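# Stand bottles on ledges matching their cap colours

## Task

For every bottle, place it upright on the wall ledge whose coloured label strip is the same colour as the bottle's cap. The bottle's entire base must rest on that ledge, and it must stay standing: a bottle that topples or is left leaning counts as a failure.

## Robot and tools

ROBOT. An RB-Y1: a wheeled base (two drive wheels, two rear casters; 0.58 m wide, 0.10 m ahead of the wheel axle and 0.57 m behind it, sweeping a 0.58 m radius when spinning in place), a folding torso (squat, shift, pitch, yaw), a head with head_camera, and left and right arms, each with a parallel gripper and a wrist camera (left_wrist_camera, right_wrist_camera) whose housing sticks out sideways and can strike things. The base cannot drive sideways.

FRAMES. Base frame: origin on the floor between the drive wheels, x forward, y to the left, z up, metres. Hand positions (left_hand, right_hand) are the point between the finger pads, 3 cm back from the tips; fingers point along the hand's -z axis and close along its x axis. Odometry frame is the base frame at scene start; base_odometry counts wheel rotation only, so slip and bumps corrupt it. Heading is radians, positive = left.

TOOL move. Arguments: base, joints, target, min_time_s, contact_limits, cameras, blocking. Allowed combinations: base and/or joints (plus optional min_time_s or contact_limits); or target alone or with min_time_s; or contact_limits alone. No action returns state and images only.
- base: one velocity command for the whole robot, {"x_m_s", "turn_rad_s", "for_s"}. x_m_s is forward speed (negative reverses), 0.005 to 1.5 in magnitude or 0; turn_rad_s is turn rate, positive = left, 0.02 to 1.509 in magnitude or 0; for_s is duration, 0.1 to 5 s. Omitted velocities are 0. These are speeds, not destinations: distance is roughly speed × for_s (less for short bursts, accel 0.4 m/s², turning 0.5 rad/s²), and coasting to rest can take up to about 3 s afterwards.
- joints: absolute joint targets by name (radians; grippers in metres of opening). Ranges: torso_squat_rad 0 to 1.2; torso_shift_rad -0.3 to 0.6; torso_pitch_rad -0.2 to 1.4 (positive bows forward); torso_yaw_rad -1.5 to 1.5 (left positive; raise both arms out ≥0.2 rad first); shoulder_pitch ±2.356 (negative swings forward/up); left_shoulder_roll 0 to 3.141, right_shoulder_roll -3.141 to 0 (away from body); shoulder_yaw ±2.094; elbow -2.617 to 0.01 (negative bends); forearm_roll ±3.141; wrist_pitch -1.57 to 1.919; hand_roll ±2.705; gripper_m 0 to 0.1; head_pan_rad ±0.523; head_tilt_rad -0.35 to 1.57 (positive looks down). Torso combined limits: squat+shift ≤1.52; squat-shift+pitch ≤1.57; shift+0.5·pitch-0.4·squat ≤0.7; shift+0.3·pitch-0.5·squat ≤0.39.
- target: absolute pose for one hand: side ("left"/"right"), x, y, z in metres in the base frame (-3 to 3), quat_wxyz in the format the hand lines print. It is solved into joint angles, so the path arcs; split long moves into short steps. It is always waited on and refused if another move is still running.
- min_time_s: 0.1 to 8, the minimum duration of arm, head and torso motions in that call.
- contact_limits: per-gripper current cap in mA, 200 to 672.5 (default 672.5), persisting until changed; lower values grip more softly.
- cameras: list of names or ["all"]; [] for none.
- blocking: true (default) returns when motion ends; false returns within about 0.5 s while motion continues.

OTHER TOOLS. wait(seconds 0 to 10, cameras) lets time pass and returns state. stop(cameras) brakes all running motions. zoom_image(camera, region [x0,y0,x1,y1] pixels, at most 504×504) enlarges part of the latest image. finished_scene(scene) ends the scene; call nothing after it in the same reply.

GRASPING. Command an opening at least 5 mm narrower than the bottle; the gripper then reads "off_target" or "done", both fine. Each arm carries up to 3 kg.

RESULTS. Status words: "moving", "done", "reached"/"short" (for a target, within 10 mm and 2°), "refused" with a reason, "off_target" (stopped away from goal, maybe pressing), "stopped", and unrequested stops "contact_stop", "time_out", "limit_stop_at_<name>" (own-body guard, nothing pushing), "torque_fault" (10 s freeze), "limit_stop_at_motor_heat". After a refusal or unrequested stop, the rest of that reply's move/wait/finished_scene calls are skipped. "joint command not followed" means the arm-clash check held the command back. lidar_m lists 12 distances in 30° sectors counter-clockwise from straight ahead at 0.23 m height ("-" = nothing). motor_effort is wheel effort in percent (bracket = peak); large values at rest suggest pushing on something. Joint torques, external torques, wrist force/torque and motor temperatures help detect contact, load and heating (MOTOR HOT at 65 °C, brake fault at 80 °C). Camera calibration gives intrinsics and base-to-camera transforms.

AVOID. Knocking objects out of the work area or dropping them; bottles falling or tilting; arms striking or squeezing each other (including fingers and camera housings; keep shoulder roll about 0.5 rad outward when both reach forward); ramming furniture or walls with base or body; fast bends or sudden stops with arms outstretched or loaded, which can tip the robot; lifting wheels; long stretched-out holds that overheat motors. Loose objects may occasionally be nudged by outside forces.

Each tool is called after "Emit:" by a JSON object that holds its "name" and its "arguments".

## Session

Emit:
{"name": "move", "arguments": {"cameras": ["head_camera"]}}

Scene clock: 0.00 s.
Joint torques (N m): no reading
External joint torques (N m): no reading
Motor temperatures (°C): left_arm=[33 38 32 38 34 42 39] | right_arm=[33 35 34 34 35 33 43]
Wrist force (N): no reading
Wrist torque (N m): no reading
Wrist force, peak (N): no reading
base_odometry: x=+0.000 y=+0.000 heading=+0.000
lidar_m: 2.14 2.15 3.00 2.97 2.80 2.08 1.67 1.74 2.46 2.87 2.88 2.89
base_status: not commanded
joint_positions: torso_squat_rad=+0.350 torso_shift_rad=+0.000 torso_pitch_rad=+0.000 torso_yaw_rad=+0.000 left_shoulder_pitch_rad=+0.030 left_shoulder_roll_rad=+0.006 left_shoulder_yaw_rad=+0.025 left_elbow_rad=-0.263 left_forearm_roll_rad=-0.030 left_wrist_pitch_rad=-0.019 left_hand_roll_rad=+0.030 left_gripper_m=+0.100 right_shoulder_pitch_rad=-0.002 right_shoulder_roll_rad=-0.038 right_shoulder_yaw_rad=+0.026 right_elbow_rad=-0.118 right_forearm_roll_rad=-0.036 right_wrist_pitch_rad=-0.015 right_hand_roll_rad=+0.033 right_gripper_m=+0.100 head_pan_rad=+0.000 head_tilt_rad=+0.400
joint_status: not commanded
wheel_motors_off: 0
motor_effort: left_wheel=+2 right_wheel=-1
chest: x=-0.2280 y=-0.0002 z=+1.2475 quat_wxyz=(+1.000, +0.000, +0.000, +0.000) (m; base frame)
left_hand: x=-0.1174 y=+0.2290 z=+0.5716 quat_wxyz=(+0.992, +0.006, -0.127, +0.017) (m; base frame)
right_hand: x=-0.1661 y=-0.2472 z=+0.5655 quat_wxyz=(+0.998, -0.018, -0.067, +0.013) (m; base frame)
pictures: head_camera
camera_calibration:
head_camera: T_world_to_cam=[[-0.02668, -0.99933, 0.02511, -0.03736], [-0.35559, -0.01399, -0.93454, 1.33801], [0.93426, -0.03386, -0.35497, 0.64934]] pos_world=[-0.13187, 0.00337, 1.48186]

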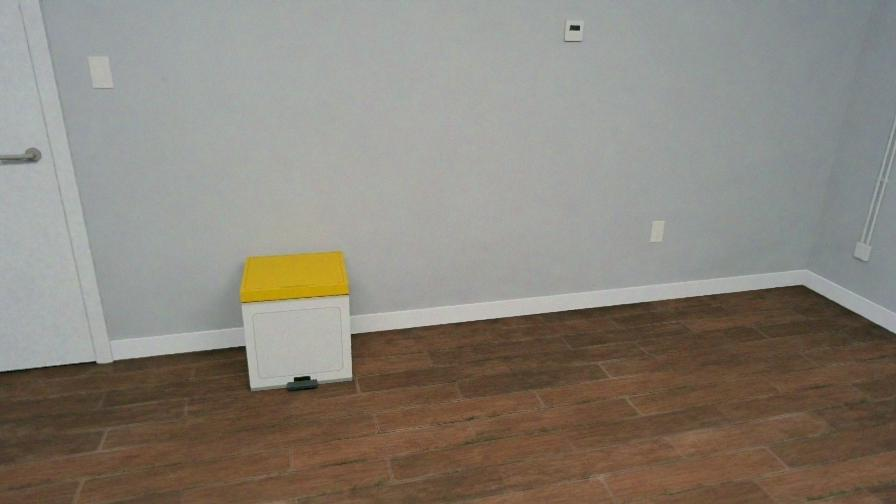

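Emit:
{"name": "move", "arguments": {"joints": {"head_pan_rad": -0.52, "head_tilt_rad": 0.2}, "cameras": ["head_camera"]}}

Emit:
{"name": "move", "arguments": {"joints": {"head_pan_rad": 0.52, "head_tilt_rad": 0.2}, "cameras": ["head_camera"]}}

Scene clock: 1.30 s.
Joint torques (N m): left_arm=[-2.25 1.32 -0.69 -1.49 -0.18 -0.69 0.24] | right_arm=[-1.11 -1.88 0.42 0.39 0.03 -0.26 -0.1]
External joint torques (N m): left_arm=[0.01 0.89 -0.72 -0.09 -0.19 -0.08 0.26] | right_arm=[0.38 -0.36 0.48 0.4 0 0.06 -0.1]
Wrist force (N): left_arm=[-0.7 1.1 -4.9] | right_arm=[2.3 -2.2 -5.5]
Wrist torque (N m): left_arm=[-0.23 0.02 -0.03] | right_arm=[0.25 0.05 -0.23]
Wrist force, peak (N): left_arm=[-0.7 1.1 -5.2] | right_arm=[2.9 -1.5 -6.1]
move: done
base_odometry: x=+0.000 y=+0.000 heading=+0.000
lidar_m: 2.14 2.14 2.99 2.97 2.80 2.06 1.67 1.75 2.46 2.87 2.88 2.89
base_status: not commanded
joint_positions: torso_squat_rad=+0.350 torso_shift_rad=+0.000 torso_pitch_rad=+0.000 torso_yaw_rad=+0.000 left_shoulder_pitch_rad=+0.030 left_shoulder_roll_rad=+0.006 left_shoulder_yaw_rad=+0.025 left_elbow_rad=-0.263 left_forearm_roll_rad=-0.030 left_wrist_pitch_rad=-0.019 left_hand_roll_rad=+0.030 left_gripper_m=+0.100 right_shoulder_pitch_rad=-0.002 right_shoulder_roll_rad=-0.038 right_shoulder_yaw_rad=+0.026 right_elbow_rad=-0.118 right_forearm_roll_rad=-0.036 right_wrist_pitch_rad=-0.015 right_hand_roll_rad=+0.033 right_gripper_m=+0.100 head_pan_rad=-0.520 head_tilt_rad=+0.200
joint_status: all done
wheel_motors_off: 0
motor_effort: left_wheel=+2(2) right_wheel=-1(2)
chest: x=-0.2280 y=-0.0002 z=+1.2475 quat_wxyz=(+1.000, +0.000, +0.000, +0.000)
left_hand: x=-0.1174 y=+0.2290 z=+0.5716 quat_wxyz=(+0.992, +0.006, -0.127, +0.017)
right_hand: x=-0.1661 y=-0.2472 z=+0.5655 quat_wxyz=(+0.998, -0.018, -0.067, +0.013)
head_camera: T_world_to_cam=[[-0.52369, -0.85169, 0.01948, -0.13157], [-0.14861, 0.06882, -0.9865, 1.45588], [0.83885, -0.51951, -0.16261, 0.351]] pos_world=[-0.14698, -0.0299, 1.49586]

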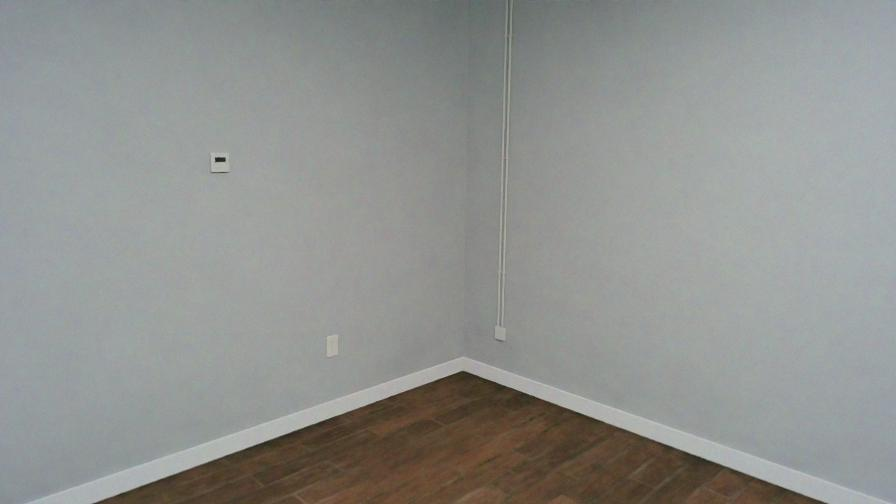

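Scene clock: 2.67 s.
Joint torques (N m): left_arm=[-2.42 1.21 -0.73 -1.41 -0.14 -0.57 0.15] | right_arm=[-1.33 -1.52 0.57 0.37 -0.13 -0.37 -0.02]
External joint torques (N m): left_arm=[-0.16 0.78 -0.76 -0.01 -0.15 0.04 0.16] | right_arm=[0.16 0 0.64 0.38 -0.16 -0.05 -0.03]
Wrist force (N): left_arm=[-0.6 1.0 -4.9] | right_arm=[1.9 -1.8 -5.2]
Wrist torque (N m): left_arm=[-0.22 0.04 -0.02] | right_arm=[0.22 -0.01 -0.15]
Wrist force, peak (N): left_arm=[-0.6 1.2 -5.4] | right_arm=[2.7 -1.1 -6.0]
move: done
base_odometry: x=+0.000 y=+0.000 heading=+0.000
lidar_m: 2.13 2.15 2.99 2.97 2.80 2.07 1.68 1.75 2.46 2.87 2.87 2.89
base_status: not commanded
joint_positions: torso_squat_rad=+0.350 torso_shift_rad=+0.000 torso_pitch_rad=+0.000 torso_yaw_rad=+0.000 left_shoulder_pitch_rad=+0.030 left_shoulder_roll_rad=+0.006 left_shoulder_yaw_rad=+0.025 left_elbow_rad=-0.263 left_forearm_roll_rad=-0.030 left_wrist_pitch_rad=-0.019 left_hand_roll_rad=+0.030 left_gripper_m=+0.100 right_shoulder_pitch_rad=-0.002 right_shoulder_roll_rad=-0.038 right_shoulder_yaw_rad=+0.026 right_elbow_rad=-0.118 right_forearm_roll_rad=-0.036 right_wrist_pitch_rad=-0.015 right_hand_roll_rad=+0.033 right_gripper_m=+0.100 head_pan_rad=+0.520 head_tilt_rad=+0.200
joint_status: all done
wheel_motors_off: 0
motor_effort: left_wheel=+2(2) right_wheel=-1(2)
chest: x=-0.2280 y=-0.0002 z=+1.2475 quat_wxyz=(+1.000, +0.000, +0.000, +0.000)
left_hand: x=-0.1174 y=+0.2290 z=+0.5716 quat_wxyz=(+0.992, +0.006, -0.127, +0.017)
right_hand: x=-0.1661 y=-0.2472 z=+0.5655 quat_wxyz=(+0.998, -0.018, -0.067, +0.013)
head_camera: T_world_to_cam=[[0.46933, -0.88281, 0.0194, 0.07313], [-0.13399, -0.09291, -0.98662, 1.45905], [0.8728, 0.46045, -0.1619, 0.35737]] pos_world=[-0.15073, 0.03557, 1.49596]

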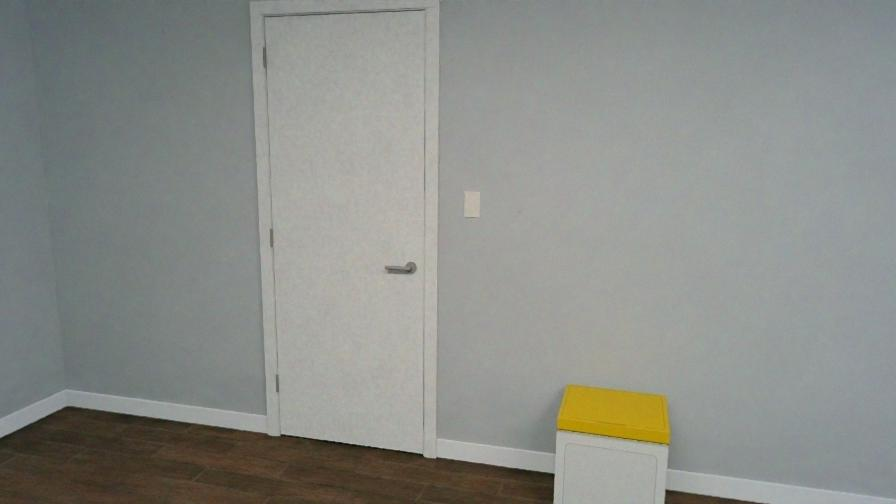

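Emit:
{"name": "move", "arguments": {"joints": {"left_shoulder_roll_rad": 0.35, "right_shoulder_roll_rad": -0.35}, "min_time_s": 0.5}}

Emit:
{"name": "move", "arguments": {"joints": {"torso_yaw_rad": 1.5, "head_pan_rad": 0.4, "head_tilt_rad": 0.15}, "min_time_s": 1.3, "cameras": ["head_camera"]}}

Scene clock: 5.17 s.
Joint torques (N m): left_arm=[-2.43 10.03 0.5 -1.48 -0.09 -0.62 0.28] | right_arm=[-1.18 -10.01 -0.09 0.24 -0.22 -0.07 -0.19]
External joint torques (N m): left_arm=[-0.22 -0.26 -0.66 -0.09 -0.14 -0.05 0.29] | right_arm=[0.32 0.44 0.49 0.16 -0.21 0.24 -0.2]
Wrist force (N): left_arm=[-0.5 -0.9 -4.5] | right_arm=[3.5 0.3 -5.1]
Wrist torque (N m): left_arm=[-0.11 0.05 -0.04] | right_arm=[0.05 0.14 -0.15]
Wrist force, peak (N): left_arm=[-0.9 1.3 -5.4] | right_arm=[3.0 -1.7 -5.8]
move: done
base_odometry: x=+0.000 y=+0.000 heading=+0.000
lidar_m: 2.14 2.15 3.00 2.97 2.80 2.07 1.68 1.75 2.45 2.87 2.87 2.89
base_status: not commanded
joint_positions: torso_squat_rad=+0.350 torso_shift_rad=+0.000 torso_pitch_rad=+0.000 torso_yaw_rad=+0.000 left_shoulder_pitch_rad=+0.030 left_shoulder_roll_rad=+0.350 left_shoulder_yaw_rad=+0.025 left_elbow_rad=-0.263 left_forearm_roll_rad=-0.030 left_wrist_pitch_rad=-0.019 left_hand_roll_rad=+0.030 left_gripper_m=+0.100 right_shoulder_pitch_rad=-0.002 right_shoulder_roll_rad=-0.350 right_shoulder_yaw_rad=+0.026 right_elbow_rad=-0.118 right_forearm_roll_rad=-0.036 right_wrist_pitch_rad=-0.015 right_hand_roll_rad=+0.033 right_gripper_m=+0.100 head_pan_rad=+0.520 head_tilt_rad=+0.200
joint_status: all done
wheel_motors_off: 0
motor_effort: left_wheel=+1(2) right_wheel=-1(3)
chest: x=-0.2280 y=-0.0002 z=+1.2475 quat_wxyz=(+1.000, +0.000, +0.000, +0.000)
left_hand: x=-0.1186 y=+0.4828 z=+0.6186 quat_wxyz=(+0.976, +0.175, -0.126, -0.010)
right_hand: x=-0.1660 y=-0.4800 z=+0.6107 quat_wxyz=(+0.983, -0.173, -0.064, +0.023)
pictures: none

Scene clock: 6.80 s.
Joint torques (N m): left_arm=[-3.51 9.89 0.7 -2.25 0 -0.85 0.23] | right_arm=[-0.09 -9.96 -0.06 0.62 -0.06 0.02 0.07]
External joint torques (N m): left_arm=[-1.19 -0.46 -0.47 -0.84 -0.06 -0.28 0.24] | right_arm=[1.48 0.48 0.52 0.57 -0.06 0.33 0.06]
Wrist force (N): left_arm=[-0.3 -0.9 -4.7] | right_arm=[2.8 1.1 -5.4]
Wrist torque (N m): left_arm=[-0.10 0.07 -0.04] | right_arm=[-0.05 0.08 -0.17]
Wrist force, peak (N): left_arm=[0.9 0.4 -5.3] | right_arm=[4.7 -1.0 -5.5]
move: done
base_odometry: x=+0.000 y=+0.000 heading=+0.000
lidar_m: 2.14 2.15 3.00 2.97 2.80 2.07 1.67 1.75 2.45 2.87 2.88 2.89
base_status: not commanded
joint_positions: torso_squat_rad=+0.350 torso_shift_rad=+0.000 torso_pitch_rad=+0.000 torso_yaw_rad=+1.500 left_shoulder_pitch_rad=+0.030 left_shoulder_roll_rad=+0.350 left_shoulder_yaw_rad=+0.025 left_elbow_rad=-0.263 left_forearm_roll_rad=-0.030 left_wrist_pitch_rad=-0.019 left_hand_roll_rad=+0.030 left_gripper_m=+0.100 right_shoulder_pitch_rad=-0.002 right_shoulder_roll_rad=-0.350 right_shoulder_yaw_rad=+0.026 right_elbow_rad=-0.118 right_forearm_roll_rad=-0.036 right_wrist_pitch_rad=-0.015 right_hand_roll_rad=+0.033 right_gripper_m=+0.100 head_pan_rad=+0.400 head_tilt_rad=+0.150
joint_status: all done
wheel_motors_off: 0
motor_effort: left_wheel=+5(7) right_wheel=-5(7)
chest: x=-0.2280 y=-0.0002 z=+1.2475 quat_wxyz=(+0.732, +0.000, +0.000, +0.682)
left_hand: x=-0.7016 y=+0.1433 z=+0.6183 quat_wxyz=(+0.721, +0.214, +0.027, +0.658)
right_hand: x=+0.2554 y=+0.0282 z=+0.6110 quat_wxyz=(+0.703, -0.083, -0.165, +0.686)
head_camera: T_world_to_cam=[[0.95617, 0.29223, 0.01869, 0.18799], [0.05051, -0.10173, -0.99353, 1.51029], [-0.28844, 0.95092, -0.11203, 0.01934]] pos_world=[-0.25045, 0.08032, 1.49917]

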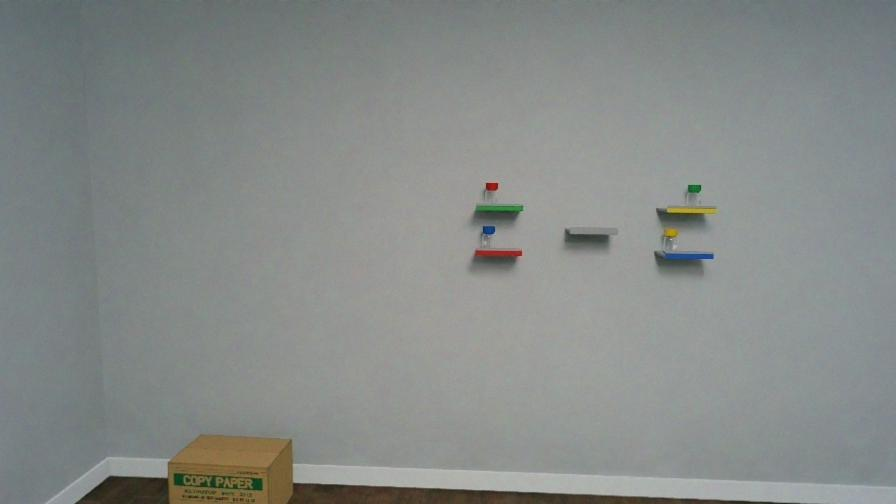

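Emit:
{"name": "zoom_image", "arguments": {"camera": "head_camera", "region": [460, 170, 730, 275]}}

Emit:
{"name": "zoom_image", "arguments": {"camera": "head_camera", "region": [60, 420, 460, 504]}}

Emit:
{"name": "zoom_image", "arguments": {"camera": "head_camera", "region": [496, 420, 896, 504]}}

Scaled by 1.867 from the camera's image (finer frame: 1280x720).

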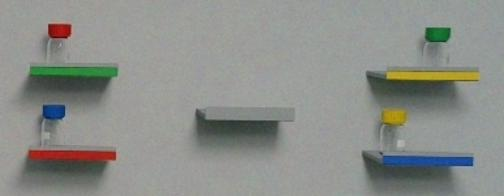

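Scaled by 1.260 from the camera's image (finer frame: 1280x720).

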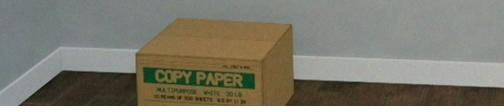

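Scaled by 1.260 from the camera's image (finer frame: 1280x720).

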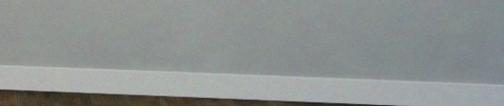

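Emit:
{"name": "move", "arguments": {"base": {"turn_rad_s": 0.95, "for_s": 1.9}, "joints": {"torso_yaw_rad": 0.0, "head_pan_rad": -0.15, "head_tilt_rad": 0.15, "right_shoulder_pitch_rad": -0.028, "right_shoulder_roll_rad": -0.427, "right_shoulder_yaw_rad": -2.094, "right_elbow_rad": -2.213, "right_forearm_roll_rad": -1.251, "right_wrist_pitch_rad": 1.641, "right_hand_roll_rad": 2.171}, "min_time_s": 3.0}}

Emit:
{"name": "move", "arguments": {"base": {"x_m_s": 0.8, "for_s": 2.25}, "cameras": ["head_camera"]}}

Scene clock: 17.43 s.
Joint torques (N m): left_arm=[-2.58 10.72 0.91 -1.87 -0.17 -0.71 0.19] | right_arm=[2.6 -16.76 1.54 -5.62 -1.16 -1.49 -0.15]
External joint torques (N m): left_arm=[-0.36 0.39 -0.25 -0.48 -0.23 -0.14 0.2] | right_arm=[-0.37 -2.01 -0.1 0.5 -0.03 0.14 -0.14]
Wrist force (N): left_arm=[-0.6 -0.8 -4.6] | right_arm=[3.5 4.7 0.6]
Wrist torque (N m): left_arm=[-0.11 0.04 -0.04] | right_arm=[-0.26 0.12 -0.31]
Wrist force, peak (N): left_arm=[-0.9 -1.0 -4.9] | right_arm=[2.7 0.6 -5.9]
move: done
base_odometry: x=+0.000 y=+0.000 heading=+1.805
lidar_m: 2.97 2.80 1.79 1.67 1.74 2.92 2.87 2.97 2.66 2.15 2.65 3.09
base_status: done (sent for 1.9 of 1.9 s)
joint_positions: torso_squat_rad=+0.350 torso_shift_rad=+0.000 torso_pitch_rad=+0.000 torso_yaw_rad=+0.000 left_shoulder_pitch_rad=+0.030 left_shoulder_roll_rad=+0.350 left_shoulder_yaw_rad=+0.025 left_elbow_rad=-0.263 left_forearm_roll_rad=-0.030 left_wrist_pitch_rad=-0.019 left_hand_roll_rad=+0.030 left_gripper_m=+0.100 right_shoulder_pitch_rad=-0.028 right_shoulder_roll_rad=-0.427 right_shoulder_yaw_rad=-2.094 right_elbow_rad=-2.213 right_forearm_roll_rad=-1.251 right_wrist_pitch_rad=+1.641 right_hand_roll_rad=+2.171 right_gripper_m=+0.100 head_pan_rad=-0.150 head_tilt_rad=+0.150
joint_status: all done
wheel_motors_off: 0
motor_effort: left_wheel=+1(24) right_wheel=+2(26)
chest: x=-0.2280 y=-0.0002 z=+1.2475 quat_wxyz=(+1.000, +0.000, +0.000, +0.000)
left_hand: x=-0.1187 y=+0.4826 z=+0.6186 quat_wxyz=(+0.976, +0.175, -0.126, -0.010)
right_hand: x=-0.1760 y=-0.6328 z=+1.2800 quat_wxyz=(+0.644, -0.640, -0.297, +0.296)
pictures: none

Scene clock: 21.93 s.
Joint torques (N m): left_arm=[-1.44 10.92 0.4 -1.66 -0.03 -0.74 0.21] | right_arm=[2.87 -16.5 1.82 -5.4 -1.03 -1.53 0.05]
External joint torques (N m): left_arm=[0.78 0.59 -0.76 -0.27 -0.09 -0.17 0.22] | right_arm=[-0.1 -1.75 0.18 0.72 0.09 0.09 0.06]
Wrist force (N): left_arm=[-0.7 -0.9 -4.4] | right_arm=[3.1 4.4 0.1]
Wrist torque (N m): left_arm=[-0.11 0.03 -0.05] | right_arm=[-0.26 0.08 -0.31]
Wrist force, peak (N): left_arm=[-0.3 -1.3 -4.9] | right_arm=[3.5 5.4 0.9]
move: done
base_odometry: x=-0.421 y=+1.764 heading=+1.805
lidar_m: 1.17 1.20 1.36 1.73 1.75 2.40 4.68 3.64 2.63 2.52 1.66 1.22
base_status: done (sent for 2.27 of 2.27 s)
joint_positions: torso_squat_rad=+0.350 torso_shift_rad=+0.000 torso_pitch_rad=+0.000 torso_yaw_rad=+0.000 left_shoulder_pitch_rad=+0.030 left_shoulder_roll_rad=+0.350 left_shoulder_yaw_rad=+0.025 left_elbow_rad=-0.263 left_forearm_roll_rad=-0.030 left_wrist_pitch_rad=-0.019 left_hand_roll_rad=+0.030 left_gripper_m=+0.100 right_shoulder_pitch_rad=-0.028 right_shoulder_roll_rad=-0.427 right_shoulder_yaw_rad=-2.094 right_elbow_rad=-2.213 right_forearm_roll_rad=-1.251 right_wrist_pitch_rad=+1.641 right_hand_roll_rad=+2.171 right_gripper_m=+0.100 head_pan_rad=-0.150 head_tilt_rad=+0.150
joint_status: not commanded
wheel_motors_off: 0
motor_effort: left_wheel=+2(35) right_wheel=-5(32)
chest: x=-0.2280 y=-0.0002 z=+1.2475 quat_wxyz=(+1.000, +0.000, +0.000, +0.000)
left_hand: x=-0.1185 y=+0.4826 z=+0.6186 quat_wxyz=(+0.976, +0.175, -0.126, -0.010)
right_hand: x=-0.1759 y=-0.6328 z=+1.2800 quat_wxyz=(+0.644, -0.640, -0.297, +0.296)
head_camera: T_world_to_cam=[[-0.1812, -0.98329, 0.01777, -0.05859], [-0.11427, 0.00311, -0.99345, 1.47306], [0.97679, -0.18204, -0.11292, 0.30758]] pos_world=[-0.14274, -0.00619, 1.49917]

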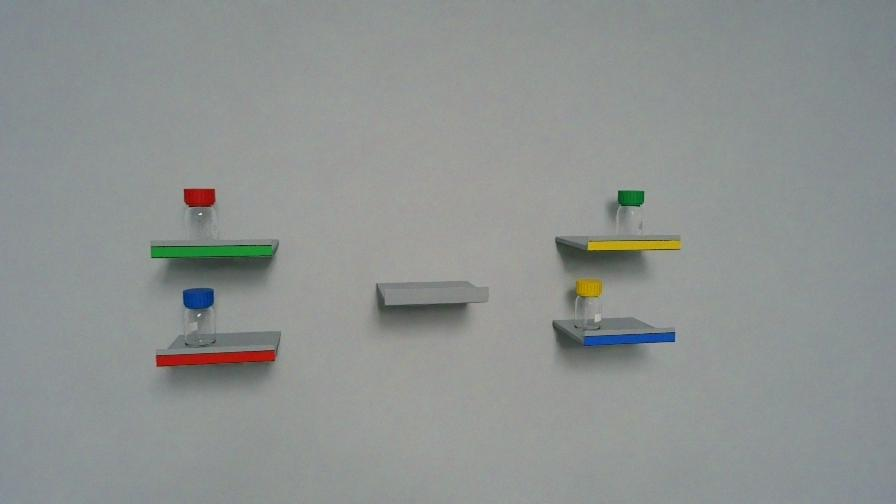

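Emit:
{"name": "zoom_image", "arguments": {"camera": "head_camera", "region": [140, 180, 300, 380]}}

Emit:
{"name": "zoom_image", "arguments": {"camera": "head_camera", "region": [540, 180, 700, 360]}}

Scaled by 2.520 from the camera's image (finer frame: 1280x720).

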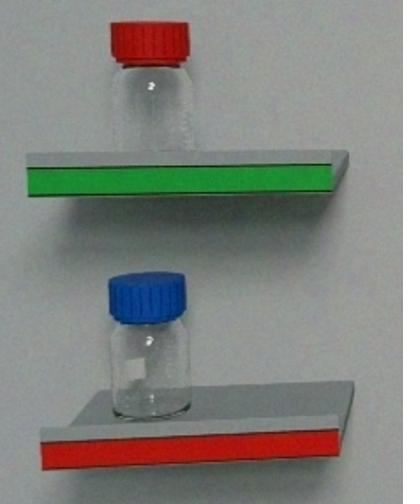

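Scaled by 2.800 from the camera's image (finer frame: 1280x720).

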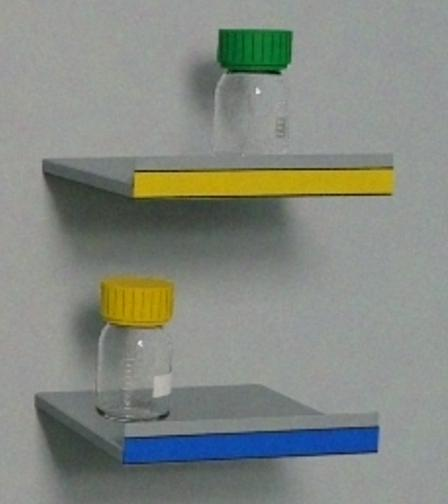

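Emit:
{"name": "move", "arguments": {"base": {"x_m_s": 0.5, "for_s": 1.4}, "joints": {"torso_yaw_rad": 0.75, "head_pan_rad": -0.52, "head_tilt_rad": 0.36}, "min_time_s": 2.4, "cameras": ["head_camera"]}}

Emit:
{"name": "move", "arguments": {"target": {"side": "right", "x": 0.26, "y": -0.55, "z": 1.42, "quat_wxyz": [0.6304, -0.5384, -0.3632, 0.4252]}, "min_time_s": 1.2, "cameras": ["right_wrist_camera"]}}

Scene clock: 39.83 s.
Joint torques (N m): left_arm=[-2.11 11.25 0.69 -1.43 -0.09 -0.59 0.23] | right_arm=[2.97 -16.22 1.24 -5.72 -1.23 -1.48 0]
External joint torques (N m): left_arm=[0.14 0.9 -0.48 -0.03 -0.14 -0.02 0.24] | right_arm=[0.02 -1.48 -0.41 0.41 -0.1 0.14 0.01]
Wrist force (N): left_arm=[-0.4 -0.9 -4.6] | right_arm=[3.1 4.8 1.1]
Wrist torque (N m): left_arm=[-0.10 0.06 -0.04] | right_arm=[-0.27 0.10 -0.29]
Wrist force, peak (N): left_arm=[-0.4 -1.0 -4.9] | right_arm=[4.0 5.4 0.7]
move: done
base_odometry: x=-0.584 y=+2.445 heading=+1.806
lidar_m: 0.47 0.49 0.67 1.12 1.92 2.48 5.37 3.14 2.64 1.94 0.69 0.50
base_status: done (sent for 1.4 of 1.4 s)
joint_positions: torso_squat_rad=+0.350 torso_shift_rad=+0.000 torso_pitch_rad=+0.000 torso_yaw_rad=+0.750 left_shoulder_pitch_rad=+0.030 left_shoulder_roll_rad=+0.350 left_shoulder_yaw_rad=+0.025 left_elbow_rad=-0.263 left_forearm_roll_rad=-0.030 left_wrist_pitch_rad=-0.019 left_hand_roll_rad=+0.030 left_gripper_m=+0.100 right_shoulder_pitch_rad=-0.028 right_shoulder_roll_rad=-0.427 right_shoulder_yaw_rad=-2.094 right_elbow_rad=-2.213 right_forearm_roll_rad=-1.251 right_wrist_pitch_rad=+1.641 right_hand_roll_rad=+2.171 right_gripper_m=+0.100 head_pan_rad=-0.520 head_tilt_rad=+0.360
joint_status: all done
wheel_motors_off: 0
motor_effort: left_wheel=+3(32) right_wheel=-4(21)
chest: x=-0.2279 y=-0.0002 z=+1.2475 quat_wxyz=(+0.930, +0.000, +0.000, +0.366)
left_hand: x=-0.4767 y=+0.4277 z=+0.6186 quat_wxyz=(+0.912, +0.209, -0.054, +0.349)
right_hand: x=+0.2414 y=-0.4276 z=+1.2801 quat_wxyz=(+0.491, -0.487, -0.511, +0.511)
head_camera: T_world_to_cam=[[0.20092, -0.97931, 0.02401, 0.02691], [-0.30626, -0.08608, -0.94805, 1.36721], [0.93051, 0.18313, -0.31722, 0.59666]] pos_world=[-0.14189, 0.03477, 1.48481]

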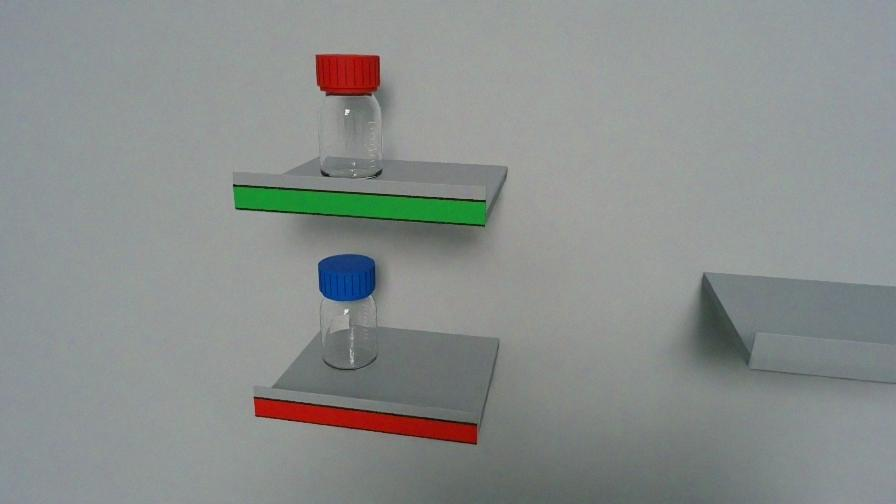

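Scene clock: 41.37 s.
Joint torques (N m): left_arm=[-2.11 11.13 0.91 -1.53 -0.04 -0.65 0.24] | right_arm=[7.27 -22.06 0.56 -3.9 -0.55 -2.08 -0.03]
External joint torques (N m): left_arm=[0.14 0.78 -0.26 -0.13 -0.1 -0.08 0.25] | right_arm=[1.39 -2.15 1.12 0.46 -0.28 -0.13 -0.02]
Wrist force (N): left_arm=[-0.2 -0.5 -4.7] | right_arm=[3.3 4.0 0.0]
Wrist torque (N m): left_arm=[-0.17 0.08 -0.03] | right_arm=[-0.18 0.10 -0.08]
Wrist force, peak (N): left_arm=[-0.5 -1.0 -4.9] | right_arm=[4.2 5.7 0.6]
move: done
base_odometry: x=-0.584 y=+2.445 heading=+1.806
lidar_m: 0.47 0.49 0.67 1.12 1.93 2.47 5.37 3.14 2.64 1.93 0.69 0.49
base_status: not commanded
joint_positions: torso_squat_rad=+0.350 torso_shift_rad=+0.000 torso_pitch_rad=+0.000 torso_yaw_rad=+0.750 left_shoulder_pitch_rad=+0.030 left_shoulder_roll_rad=+0.350 left_shoulder_yaw_rad=+0.025 left_elbow_rad=-0.263 left_forearm_roll_rad=-0.030 left_wrist_pitch_rad=-0.019 left_hand_roll_rad=+0.030 left_gripper_m=+0.100 right_shoulder_pitch_rad=+0.341 right_shoulder_roll_rad=-0.971 right_shoulder_yaw_rad=-1.983 right_elbow_rad=-1.936 right_forearm_roll_rad=-0.761 right_wrist_pitch_rad=+1.618 right_hand_roll_rad=+1.721 right_gripper_m=+0.100 head_pan_rad=-0.520 head_tilt_rad=+0.360
joint_status: all done
wheel_motors_off: 0
motor_effort: left_wheel=+3(3) right_wheel=-4(6)
chest: x=-0.2279 y=-0.0002 z=+1.2475 quat_wxyz=(+0.930, +0.000, +0.000, +0.366)
left_hand: x=-0.4767 y=+0.4277 z=+0.6186 quat_wxyz=(+0.912, +0.209, -0.054, +0.349)
right_hand: x=+0.2599 y=-0.5500 z=+1.4201 quat_wxyz=(+0.630, -0.539, -0.363, +0.425)
right_hand_status: reached (checked arc that bows 29 mm and turns the hand up to 26 deg, planned for 1.2 s): 0 mm and 0.0 deg off.
right_wrist_camera: T_world_to_cam=[[-0.38214, -0.92257, 0.05313, -0.48832], [-0.59355, 0.20098, -0.7793, 1.39859], [0.70828, -0.32934, -0.6244, 0.59362]] pos_world=[0.22307, -0.5361, 1.48651]

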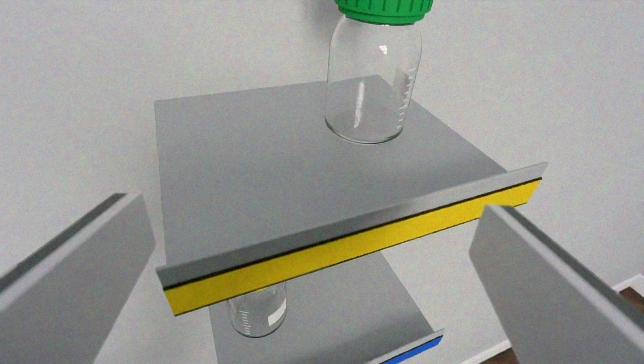

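Emit:
{"name": "move", "arguments": {"target": {"side": "right", "x": 0.318, "y": -0.623, "z": 1.423, "quat_wxyz": [0.6304, -0.5384, -0.3632, 0.4252]}, "min_time_s": 0.6, "cameras": ["right_wrist_camera"]}}

Emit:
{"name": "move", "arguments": {"target": {"side": "right", "x": 0.3917, "y": -0.6529, "z": 1.4215, "quat_wxyz": [0.6304, -0.5384, -0.3632, 0.4252]}, "min_time_s": 0.7, "cameras": ["right_wrist_camera"]}}

Emit:
{"name": "move", "arguments": {"joints": {"right_gripper_m": 0.045}, "contact_limits": {"right_gripper_m": 450}}}

Emit:
{"name": "move", "arguments": {"target": {"side": "right", "x": 0.389, "y": -0.6515, "z": 1.456, "quat_wxyz": [0.6304, -0.5384, -0.3632, 0.4252]}, "min_time_s": 0.6, "cameras": ["right_wrist_camera"]}}

Scene clock: 44.13 s.
Joint torques (N m): left_arm=[-2.07 11.35 0.65 -1.24 -0.05 -0.65 0.3] | right_arm=[6.98 -25.28 0.04 -6.1 -0.77 -1.59 -0.13]
External joint torques (N m): left_arm=[0.17 1 -0.52 0.16 -0.1 -0.08 0.31] | right_arm=[1.16 -1.91 0.57 0.8 -0.17 0.25 -0.12]
Wrist force (N): left_arm=[-0.5 -1.2 -4.6] | right_arm=[2.8 4.4 -0.1]
Wrist torque (N m): left_arm=[-0.06 0.04 -0.04] | right_arm=[-0.24 0.04 -0.25]
Wrist force, peak (N): left_arm=[-0.5 -0.7 -4.9] | right_arm=[2.9 6.0 0.1]
move: done
base_odometry: x=-0.584 y=+2.445 heading=+1.806
lidar_m: 0.47 0.49 0.66 1.13 1.93 2.47 5.37 3.13 2.63 1.93 0.69 0.49
base_status: not commanded
joint_positions: torso_squat_rad=+0.350 torso_shift_rad=+0.000 torso_pitch_rad=+0.000 torso_yaw_rad=+0.750 left_shoulder_pitch_rad=+0.030 left_shoulder_roll_rad=+0.350 left_shoulder_yaw_rad=+0.025 left_elbow_rad=-0.263 left_forearm_roll_rad=-0.030 left_wrist_pitch_rad=-0.019 left_hand_roll_rad=+0.030 left_gripper_m=+0.100 right_shoulder_pitch_rad=+0.356 right_shoulder_roll_rad=-1.136 right_shoulder_yaw_rad=-1.969 right_elbow_rad=-1.450 right_forearm_roll_rad=-0.721 right_wrist_pitch_rad=+1.361 right_hand_roll_rad=+1.930 right_gripper_m=+0.100 head_pan_rad=-0.520 head_tilt_rad=+0.360
joint_status: all done
wheel_motors_off: 0
motor_effort: left_wheel=+4(4) right_wheel=-4(5)
chest: x=-0.2279 y=-0.0002 z=+1.2475 quat_wxyz=(+0.931, +0.000, +0.000, +0.366)
left_hand: x=-0.4768 y=+0.4277 z=+0.6185 quat_wxyz=(+0.912, +0.209, -0.054, +0.349)
right_hand: x=+0.3179 y=-0.6230 z=+1.4231 quat_wxyz=(+0.630, -0.538, -0.363, +0.425)
right_hand_status: reached (checked arc that bows 16 mm and turns the hand up to 3 deg, planned for 0.8 s): 0 mm and 0.0 deg off.
right_wrist_camera: T_world_to_cam=[[-0.38208, -0.92261, 0.05302, -0.53354], [-0.59345, 0.20098, -0.77937, 1.45011], [0.7084, -0.32925, -0.62431, 0.53027]] pos_world=[0.28107, -0.6091, 1.48951]

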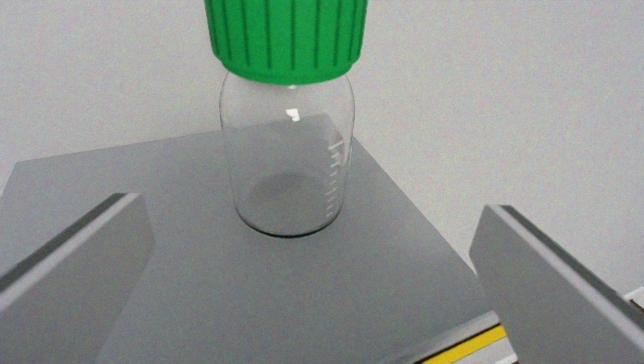

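Scene clock: 45.97 s.
Joint torques (N m): left_arm=[-2.07 11.37 0.69 -1.49 -0.03 -0.64 0.28] | right_arm=[2.55 -28.08 0.71 -7.75 -0.53 -1.19 -0.14]
External joint torques (N m): left_arm=[0.18 1.02 -0.48 -0.09 -0.09 -0.07 0.29] | right_arm=[-1.52 -1.94 1.45 0.96 0.17 0.55 -0.14]
Wrist force (N): left_arm=[-0.6 -0.6 -4.5] | right_arm=[2.6 4.8 -0.1]
Wrist torque (N m): left_arm=[-0.15 0.02 -0.05] | right_arm=[-0.30 0.05 -0.23]
Wrist force, peak (N): left_arm=[-0.7 -1.1 -4.9] | right_arm=[4.1 -13.1 2.0]
move: done
base_odometry: x=-0.584 y=+2.445 heading=+1.806
lidar_m: 0.46 0.49 0.67 1.13 1.93 2.48 5.37 3.13 2.64 1.94 0.69 0.50
base_status: not commanded
joint_positions: torso_squat_rad=+0.350 torso_shift_rad=+0.000 torso_pitch_rad=+0.000 torso_yaw_rad=+0.750 left_shoulder_pitch_rad=+0.030 left_shoulder_roll_rad=+0.350 left_shoulder_yaw_rad=+0.025 left_elbow_rad=-0.263 left_forearm_roll_rad=-0.030 left_wrist_pitch_rad=-0.019 left_hand_roll_rad=+0.030 left_gripper_m=+0.100 right_shoulder_pitch_rad=+0.327 right_shoulder_roll_rad=-1.336 right_shoulder_yaw_rad=-1.887 right_elbow_rad=-0.980 right_forearm_roll_rad=-0.703 right_wrist_pitch_rad=+1.086 right_hand_roll_rad=+2.062 right_gripper_m=+0.100 head_pan_rad=-0.520 head_tilt_rad=+0.360
joint_status: all done
wheel_motors_off: 0
motor_effort: left_wheel=+3(4) right_wheel=-5(6)
chest: x=-0.2279 y=-0.0002 z=+1.2475 quat_wxyz=(+0.931, +0.000, +0.000, +0.366)
left_hand: x=-0.4767 y=+0.4277 z=+0.6185 quat_wxyz=(+0.912, +0.209, -0.054, +0.349)
right_hand: x=+0.3916 y=-0.6528 z=+1.4217 quat_wxyz=(+0.630, -0.539, -0.363, +0.425)
right_hand_status: reached (checked arc that bows 17 mm and turns the hand up to 3 deg, planned for 0.8 s): 0 mm and 0.0 deg off.
right_wrist_camera: T_world_to_cam=[[-0.38254, -0.92239, 0.05354, -0.5333], [-0.59347, 0.20089, -0.77938, 1.49857], [0.70814, -0.32992, -0.62426, 0.46696]] pos_world=[0.35467, -0.6389, 1.48802]

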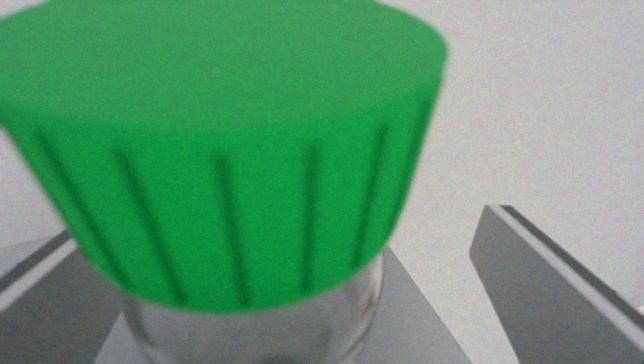

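Scene clock: 47.10 s.
Joint torques (N m): left_arm=[-2.25 10.98 0.55 -1.5 -0.06 -0.74 0.26] | right_arm=[2.69 -27.93 0.47 -7.7 -0.6 -1.58 0]
External joint torques (N m): left_arm=[0 0.63 -0.62 -0.1 -0.12 -0.17 0.27] | right_arm=[-1.37 -1.79 1.21 1.01 0.1 0.16 0]
Wrist force (N): left_arm=[-0.5 -0.9 -4.7] | right_arm=[2.8 4.1 -0.8]
Wrist torque (N m): left_arm=[-0.12 0.04 -0.02] | right_arm=[-0.17 -0.01 -0.21]
Wrist force, peak (N): left_arm=[-0.5 -1.1 -4.8] | right_arm=[3.6 5.3 -1.0]
move: off_target
base_odometry: x=-0.584 y=+2.445 heading=+1.806
lidar_m: 0.47 0.49 0.67 1.13 1.93 2.48 5.37 3.13 2.63 1.94 0.68 0.49
base_status: not commanded
joint_positions: torso_squat_rad=+0.350 torso_shift_rad=+0.000 torso_pitch_rad=+0.000 torso_yaw_rad=+0.750 left_shoulder_pitch_rad=+0.030 left_shoulder_roll_rad=+0.350 left_shoulder_yaw_rad=+0.025 left_elbow_rad=-0.263 left_forearm_roll_rad=-0.030 left_wrist_pitch_rad=-0.019 left_hand_roll_rad=+0.030 left_gripper_m=+0.100 right_shoulder_pitch_rad=+0.327 right_shoulder_roll_rad=-1.336 right_shoulder_yaw_rad=-1.887 right_elbow_rad=-0.980 right_forearm_roll_rad=-0.703 right_wrist_pitch_rad=+1.086 right_hand_roll_rad=+2.062 right_gripper_m=+0.056 head_pan_rad=-0.520 head_tilt_rad=+0.360
joint_status: right_gripper_m off_target (ended at +0.056, target +0.045)
wheel_motors_off: 0
motor_effort: left_wheel=+4(4) right_wheel=-5(6)
contact_limits: right_gripper_m 450 mA
chest: x=-0.2279 y=-0.0002 z=+1.2475 quat_wxyz=(+0.931, +0.000, +0.000, +0.366)
left_hand: x=-0.4767 y=+0.4277 z=+0.6185 quat_wxyz=(+0.912, +0.209, -0.054, +0.349)
right_hand: x=+0.3916 y=-0.6528 z=+1.4217 quat_wxyz=(+0.630, -0.539, -0.363, +0.425)
pictures: none

Scene clock: 48.03 s.
Joint torques (N m): left_arm=[-2.45 11.09 0.4 -1.54 -0.09 -0.72 0.21] | right_arm=[5 -29.2 -2.01 -7.86 -0.59 -1.65 -0.17]
External joint torques (N m): left_arm=[-0.21 0.74 -0.77 -0.15 -0.14 -0.15 0.22] | right_arm=[0.94 -3.54 -1.4 0.73 0.11 0.09 -0.17]
Wrist force (N): left_arm=[-0.4 -0.8 -4.3] | right_arm=[3.3 6.6 -0.7]
Wrist torque (N m): left_arm=[-0.12 0.06 -0.03] | right_arm=[-0.28 0.11 -0.06]
Wrist force, peak (N): left_arm=[-0.7 -0.7 -4.9] | right_arm=[2.5 7.5 -1.3]
move: done
base_odometry: x=-0.584 y=+2.445 heading=+1.806
lidar_m: 0.47 0.49 0.66 1.13 1.93 2.48 5.37 3.14 2.64 1.94 0.69 0.50
base_status: not commanded
joint_positions: torso_squat_rad=+0.350 torso_shift_rad=+0.000 torso_pitch_rad=+0.000 torso_yaw_rad=+0.750 left_shoulder_pitch_rad=+0.030 left_shoulder_roll_rad=+0.350 left_shoulder_yaw_rad=+0.025 left_elbow_rad=-0.263 left_forearm_roll_rad=-0.030 left_wrist_pitch_rad=-0.019 left_hand_roll_rad=+0.030 left_gripper_m=+0.100 right_shoulder_pitch_rad=+0.387 right_shoulder_roll_rad=-1.437 right_shoulder_yaw_rad=-1.955 right_elbow_rad=-0.900 right_forearm_roll_rad=-0.685 right_wrist_pitch_rad=+1.111 right_hand_roll_rad=+2.052 right_gripper_m=+0.056 head_pan_rad=-0.520 head_tilt_rad=+0.360
joint_status: all done
wheel_motors_off: 0
motor_effort: left_wheel=+4(4) right_wheel=-4(6)
contact_limits: right_gripper_m 450 mA
chest: x=-0.2279 y=-0.0002 z=+1.2475 quat_wxyz=(+0.931, +0.000, +0.000, +0.366)
left_hand: x=-0.4767 y=+0.4277 z=+0.6185 quat_wxyz=(+0.912, +0.209, -0.054, +0.349)
right_hand: x=+0.3891 y=-0.6512 z=+1.4557 quat_wxyz=(+0.630, -0.539, -0.363, +0.425)
right_hand_status: reached (checked arc that bows 3 mm and turns the hand up to 0 deg, planned for 0.6 s): 0 mm and 0.0 deg off.
right_wrist_camera: T_world_to_cam=[[-0.38237, -0.92247, 0.05338, -0.53444], [-0.59366, 0.20098, -0.77921, 1.52327], [0.70807, -0.32963, -0.62448, 0.49103]] pos_world=[0.35227, -0.6373, 1.52211]

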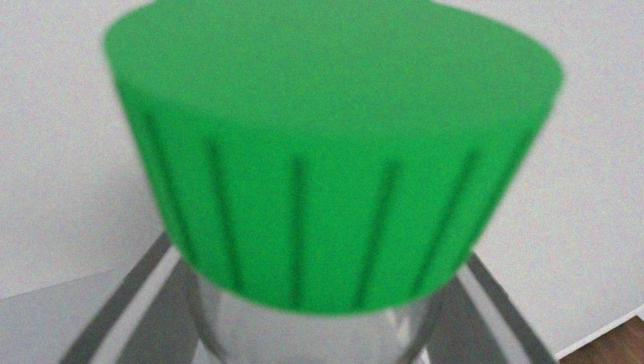

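Emit:
{"name": "move", "arguments": {"target": {"side": "right", "x": 0.352, "y": -0.636, "z": 1.472, "quat_wxyz": [0.6304, -0.5384, -0.3632, 0.4252]}, "min_time_s": 0.5}}

Emit:
{"name": "move", "arguments": {"target": {"side": "right", "x": 0.26, "y": -0.54, "z": 1.47, "quat_wxyz": [0.6304, -0.5384, -0.3632, 0.4252]}, "min_time_s": 0.8}}

Emit:
{"name": "move", "arguments": {"target": {"side": "right", "x": 0.25, "y": -0.3, "z": 1.465, "quat_wxyz": [0.5377, -0.4592, -0.4592, 0.5377]}, "min_time_s": 1.2}}

Emit:
{"name": "move", "arguments": {"target": {"side": "right", "x": 0.25, "y": -0.05, "z": 1.465, "quat_wxyz": [0.5377, -0.4592, -0.4592, 0.5377]}, "min_time_s": 1.2}}

Emit:
{"name": "move", "arguments": {"target": {"side": "right", "x": 0.25, "y": 0.13, "z": 1.455, "quat_wxyz": [0.5377, -0.4592, -0.4592, 0.5377]}, "min_time_s": 1.0, "cameras": ["right_wrist_camera"]}}

Scene clock: 51.30 s.
Joint torques (N m): left_arm=[-2.36 11.2 0.96 -1.59 -0.01 -0.56 0.32] | right_arm=[6.28 -27.43 -1.32 -7.28 -0.82 -2.12 0.11]
External joint torques (N m): left_arm=[-0.12 0.85 -0.21 -0.19 -0.07 0.01 0.33] | right_arm=[1.33 -3.1 -0.83 0.24 -0.18 -0.31 0.12]
Wrist force (N): left_arm=[-0.5 -1.1 -4.7] | right_arm=[3.0 5.8 -0.8]
Wrist torque (N m): left_arm=[-0.09 0.07 -0.04] | right_arm=[-0.24 0.02 -0.08]
Wrist force, peak (N): left_arm=[-0.6 -0.8 -4.9] | right_arm=[2.3 7.6 -1.4]
move: done
base_odometry: x=-0.584 y=+2.445 heading=+1.806
lidar_m: 0.47 0.48 0.67 1.13 1.92 2.48 5.38 3.13 2.64 1.93 0.68 0.49
base_status: not commanded
joint_positions: torso_squat_rad=+0.350 torso_shift_rad=+0.000 torso_pitch_rad=+0.000 torso_yaw_rad=+0.750 left_shoulder_pitch_rad=+0.030 left_shoulder_roll_rad=+0.350 left_shoulder_yaw_rad=+0.025 left_elbow_rad=-0.263 left_forearm_roll_rad=-0.030 left_wrist_pitch_rad=-0.019 left_hand_roll_rad=+0.030 left_gripper_m=+0.100 right_shoulder_pitch_rad=+0.415 right_shoulder_roll_rad=-1.367 right_shoulder_yaw_rad=-2.004 right_elbow_rad=-1.136 right_forearm_roll_rad=-0.676 right_wrist_pitch_rad=+1.278 right_hand_roll_rad=+1.966 right_gripper_m=+0.056 head_pan_rad=-0.520 head_tilt_rad=+0.360
joint_status: all done
wheel_motors_off: 0
motor_effort: left_wheel=+4(5) right_wheel=-5(6)
contact_limits: right_gripper_m 450 mA
chest: x=-0.2279 y=-0.0002 z=+1.2475 quat_wxyz=(+0.931, +0.000, +0.000, +0.366)
left_hand: x=-0.4767 y=+0.4277 z=+0.6185 quat_wxyz=(+0.912, +0.209, -0.054, +0.349)
right_hand: x=+0.3521 y=-0.6361 z=+1.4718 quat_wxyz=(+0.631, -0.538, -0.363, +0.425)
right_hand_status: reached (checked arc that bows 8 mm and turns the hand up to 1 deg, planned for 0.6 s): 0 mm and 0.0 deg off.
pictures: none

Scene clock: 52.80 s.
Joint torques (N m): left_arm=[-2.01 11.28 0.34 -1.47 -0.12 -0.62 0.18] | right_arm=[4.21 -23.21 -1.14 -3.91 -0.2 -2.59 0.16]
External joint torques (N m): left_arm=[0.24 0.93 -0.82 -0.07 -0.17 -0.05 0.19] | right_arm=[-1.26 -3.04 -0.94 -0.33 0.01 -0.63 0.17]
Wrist force (N): left_arm=[-0.3 -0.8 -4.6] | right_arm=[2.8 6.0 -0.9]
Wrist torque (N m): left_arm=[-0.12 0.08 -0.04] | right_arm=[-0.21 0.10 -0.05]
Wrist force, peak (N): left_arm=[-0.6 -1.0 -4.8] | right_arm=[3.3 6.8 -1.3]
move: done
base_odometry: x=-0.584 y=+2.445 heading=+1.806
lidar_m: 0.46 0.49 0.67 1.12 1.93 2.47 5.37 3.13 2.64 1.93 0.68 0.49
base_status: not commanded
joint_positions: torso_squat_rad=+0.350 torso_shift_rad=+0.000 torso_pitch_rad=+0.000 torso_yaw_rad=+0.750 left_shoulder_pitch_rad=+0.030 left_shoulder_roll_rad=+0.350 left_shoulder_yaw_rad=+0.025 left_elbow_rad=-0.263 left_forearm_roll_rad=-0.030 left_wrist_pitch_rad=-0.019 left_hand_roll_rad=+0.030 left_gripper_m=+0.100 right_shoulder_pitch_rad=+0.371 right_shoulder_roll_rad=-1.144 right_shoulder_yaw_rad=-2.019 right_elbow_rad=-1.869 right_forearm_roll_rad=-0.722 right_wrist_pitch_rad=+1.713 right_hand_roll_rad=+1.677 right_gripper_m=+0.056 head_pan_rad=-0.520 head_tilt_rad=+0.360
joint_status: all done
wheel_motors_off: 0
motor_effort: left_wheel=+4(4) right_wheel=-3(6)
contact_limits: right_gripper_m 450 mA
chest: x=-0.2279 y=-0.0002 z=+1.2475 quat_wxyz=(+0.931, +0.000, +0.000, +0.366)
left_hand: x=-0.4767 y=+0.4277 z=+0.6186 quat_wxyz=(+0.912, +0.209, -0.054, +0.348)
right_hand: x=+0.2603 y=-0.5402 z=+1.4698 quat_wxyz=(+0.631, -0.538, -0.363, +0.425)
right_hand_status: reached (checked arc that bows 27 mm and turns the hand up to 4 deg, planned for 1.0 s): 0 mm and 0.1 deg off.
pictures: none

Scene clock: 54.37 s.
Joint torques (N m): left_arm=[-2.26 11.28 0.52 -1.37 -0.1 -0.68 0.28] | right_arm=[-0.38 -18.2 -1.09 1.79 1.11 -1.96 0.12]
External joint torques (N m): left_arm=[-0.01 0.93 -0.65 0.03 -0.15 -0.11 0.29] | right_arm=[-1.9 -2.44 0.78 -0.07 0.25 -0.22 0.13]
Wrist force (N): left_arm=[-0.7 -0.8 -4.5] | right_arm=[2.8 5.8 -1.2]
Wrist torque (N m): left_arm=[-0.12 0.04 -0.01] | right_arm=[-0.24 0.10 -0.05]
Wrist force, peak (N): left_arm=[-0.5 -1.3 -4.9] | right_arm=[3.7 6.8 -1.0]
move: done
base_odometry: x=-0.584 y=+2.445 heading=+1.806
lidar_m: 0.47 0.49 0.66 1.13 1.93 2.47 5.37 3.14 2.64 1.94 0.69 0.49
base_status: not commanded
joint_positions: torso_squat_rad=+0.350 torso_shift_rad=+0.000 torso_pitch_rad=+0.000 torso_yaw_rad=+0.750 left_shoulder_pitch_rad=+0.030 left_shoulder_roll_rad=+0.350 left_shoulder_yaw_rad=+0.025 left_elbow_rad=-0.263 left_forearm_roll_rad=-0.030 left_wrist_pitch_rad=-0.019 left_hand_roll_rad=+0.030 left_gripper_m=+0.100 right_shoulder_pitch_rad=+0.304 right_shoulder_roll_rad=-1.191 right_shoulder_yaw_rad=-1.807 right_elbow_rad=-2.433 right_forearm_roll_rad=-1.125 right_wrist_pitch_rad=+1.919 right_hand_roll_rad=+1.079 right_gripper_m=+0.056 head_pan_rad=-0.520 head_tilt_rad=+0.360
joint_status: all done
wheel_motors_off: 0
motor_effort: left_wheel=+4(4) right_wheel=-4(5)
contact_limits: right_gripper_m 450 mA
chest: x=-0.2279 y=-0.0002 z=+1.2475 quat_wxyz=(+0.931, +0.000, +0.000, +0.366)
left_hand: x=-0.4767 y=+0.4277 z=+0.6185 quat_wxyz=(+0.912, +0.209, -0.054, +0.348)
right_hand: x=+0.2502 y=-0.2997 z=+1.4647 quat_wxyz=(+0.535, -0.460, -0.461, +0.538)
right_hand_status: reached (checked arc that bows 26 mm and turns the hand up to 22 deg, planned for 1.2 s): 0 mm and 0.4 deg off.
pictures: none

Scene clock: 56.07 s.
Joint torques (N m): left_arm=[-2.14 11.36 0.34 -1.52 -0.12 -0.55 0.33] | right_arm=[-9.06 -8.21 -5.03 6.17 2.07 0.53 0.01]
External joint torques (N m): left_arm=[0.1 1.02 -0.82 -0.12 -0.17 0.02 0.34] | right_arm=[-2.2 -0.34 0.76 -0.28 0.19 0.29 0.02]
Wrist force (N): left_arm=[-0.4 -1.1 -4.5] | right_arm=[3.3 6.0 -1.1]
Wrist torque (N m): left_arm=[-0.07 0.07 -0.03] | right_arm=[-0.22 0.10 -0.11]
Wrist force, peak (N): left_arm=[-0.6 -0.7 -5.0] | right_arm=[4.0 6.7 -1.3]
move: done
base_odometry: x=-0.584 y=+2.445 heading=+1.806
lidar_m: 0.47 0.48 0.67 1.13 1.93 2.47 5.37 3.13 2.64 1.94 0.69 0.49
base_status: not commanded
joint_positions: torso_squat_rad=+0.350 torso_shift_rad=+0.000 torso_pitch_rad=+0.000 torso_yaw_rad=+0.750 left_shoulder_pitch_rad=+0.030 left_shoulder_roll_rad=+0.350 left_shoulder_yaw_rad=+0.025 left_elbow_rad=-0.263 left_forearm_roll_rad=-0.030 left_wrist_pitch_rad=-0.019 left_hand_roll_rad=+0.030 left_gripper_m=+0.100 right_shoulder_pitch_rad=+0.240 right_shoulder_roll_rad=-2.140 right_shoulder_yaw_rad=-1.053 right_elbow_rad=-2.494 right_forearm_roll_rad=-1.120 right_wrist_pitch_rad=+1.919 right_hand_roll_rad=-0.127 right_gripper_m=+0.056 head_pan_rad=-0.520 head_tilt_rad=+0.360
joint_status: all done
wheel_motors_off: 0
motor_effort: left_wheel=+4(5) right_wheel=-5(6)
contact_limits: right_gripper_m 450 mA
chest: x=-0.2279 y=-0.0002 z=+1.2475 quat_wxyz=(+0.931, +0.000, +0.000, +0.366)
left_hand: x=-0.4767 y=+0.4277 z=+0.6185 quat_wxyz=(+0.912, +0.209, -0.054, +0.348)
right_hand: x=+0.2502 y=-0.0506 z=+1.4652 quat_wxyz=(+0.537, -0.458, -0.460, +0.539)
right_hand_status: reached (checked arc that bows 32 mm and turns the hand up to 6 deg, planned for 1.2 s): 1 mm and 0.3 deg off.
pictures: none

Scene clock: 57.57 s.
Joint torques (N m): left_arm=[-2.11 11.17 0.76 -1.36 -0.09 -0.54 0.21] | right_arm=[-14.73 4.52 -5.48 7.1 2.19 1.08 0.19]
External joint torques (N m): left_arm=[0.13 0.83 -0.41 0.04 -0.15 0.03 0.22] | right_arm=[-0.8 0.92 -0.44 -0.15 0.37 0.28 0.2]
Wrist force (N): left_arm=[-0.7 -1.0 -4.6] | right_arm=[3.8 6.7 -0.6]
Wrist torque (N m): left_arm=[-0.10 0.03 -0.03] | right_arm=[-0.32 0.17 -0.09]
Wrist force, peak (N): left_arm=[-0.7 -1.2 -4.9] | right_arm=[5.0 7.2 -0.5]
move: done
base_odometry: x=-0.584 y=+2.445 heading=+1.806
lidar_m: 0.46 0.49 0.67 1.12 1.92 2.48 5.37 3.13 2.64 1.93 0.69 0.49
base_status: not commanded
joint_positions: torso_squat_rad=+0.350 torso_shift_rad=+0.000 torso_pitch_rad=+0.000 torso_yaw_rad=+0.750 left_shoulder_pitch_rad=+0.030 left_shoulder_roll_rad=+0.350 left_shoulder_yaw_rad=+0.025 left_elbow_rad=-0.263 left_forearm_roll_rad=-0.030 left_wrist_pitch_rad=-0.019 left_hand_roll_rad=+0.030 left_gripper_m=+0.100 right_shoulder_pitch_rad=+0.520 right_shoulder_roll_rad=-2.871 right_shoulder_yaw_rad=-1.070 right_elbow_rad=-1.967 right_forearm_roll_rad=-1.225 right_wrist_pitch_rad=+1.714 right_hand_roll_rad=-0.427 right_gripper_m=+0.056 head_pan_rad=-0.520 head_tilt_rad=+0.360
joint_status: all done
wheel_motors_off: 0
motor_effort: left_wheel=+4(5) right_wheel=-4(5)
contact_limits: right_gripper_m 450 mA
chest: x=-0.2279 y=-0.0002 z=+1.2475 quat_wxyz=(+0.931, +0.000, +0.000, +0.366)
left_hand: x=-0.4768 y=+0.4277 z=+0.6185 quat_wxyz=(+0.912, +0.209, -0.054, +0.349)
right_hand: x=+0.2493 y=+0.1295 z=+1.4545 quat_wxyz=(+0.537, -0.458, -0.461, +0.538)
right_hand_status: reached (checked arc that bows 20 mm and turns the hand up to 4 deg, planned for 1.0 s): 1 mm and 0.3 deg off.
right_wrist_camera: T_world_to_cam=[[-0.0044, -0.99864, 0.05194, 0.05006], [-0.62454, -0.03782, -0.78008, 1.32226], [0.78098, -0.03587, -0.62352, 0.78898]] pos_world=[0.20984, 0.12829, 1.52081]

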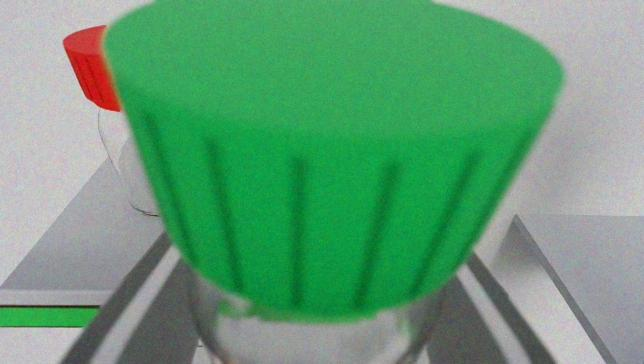

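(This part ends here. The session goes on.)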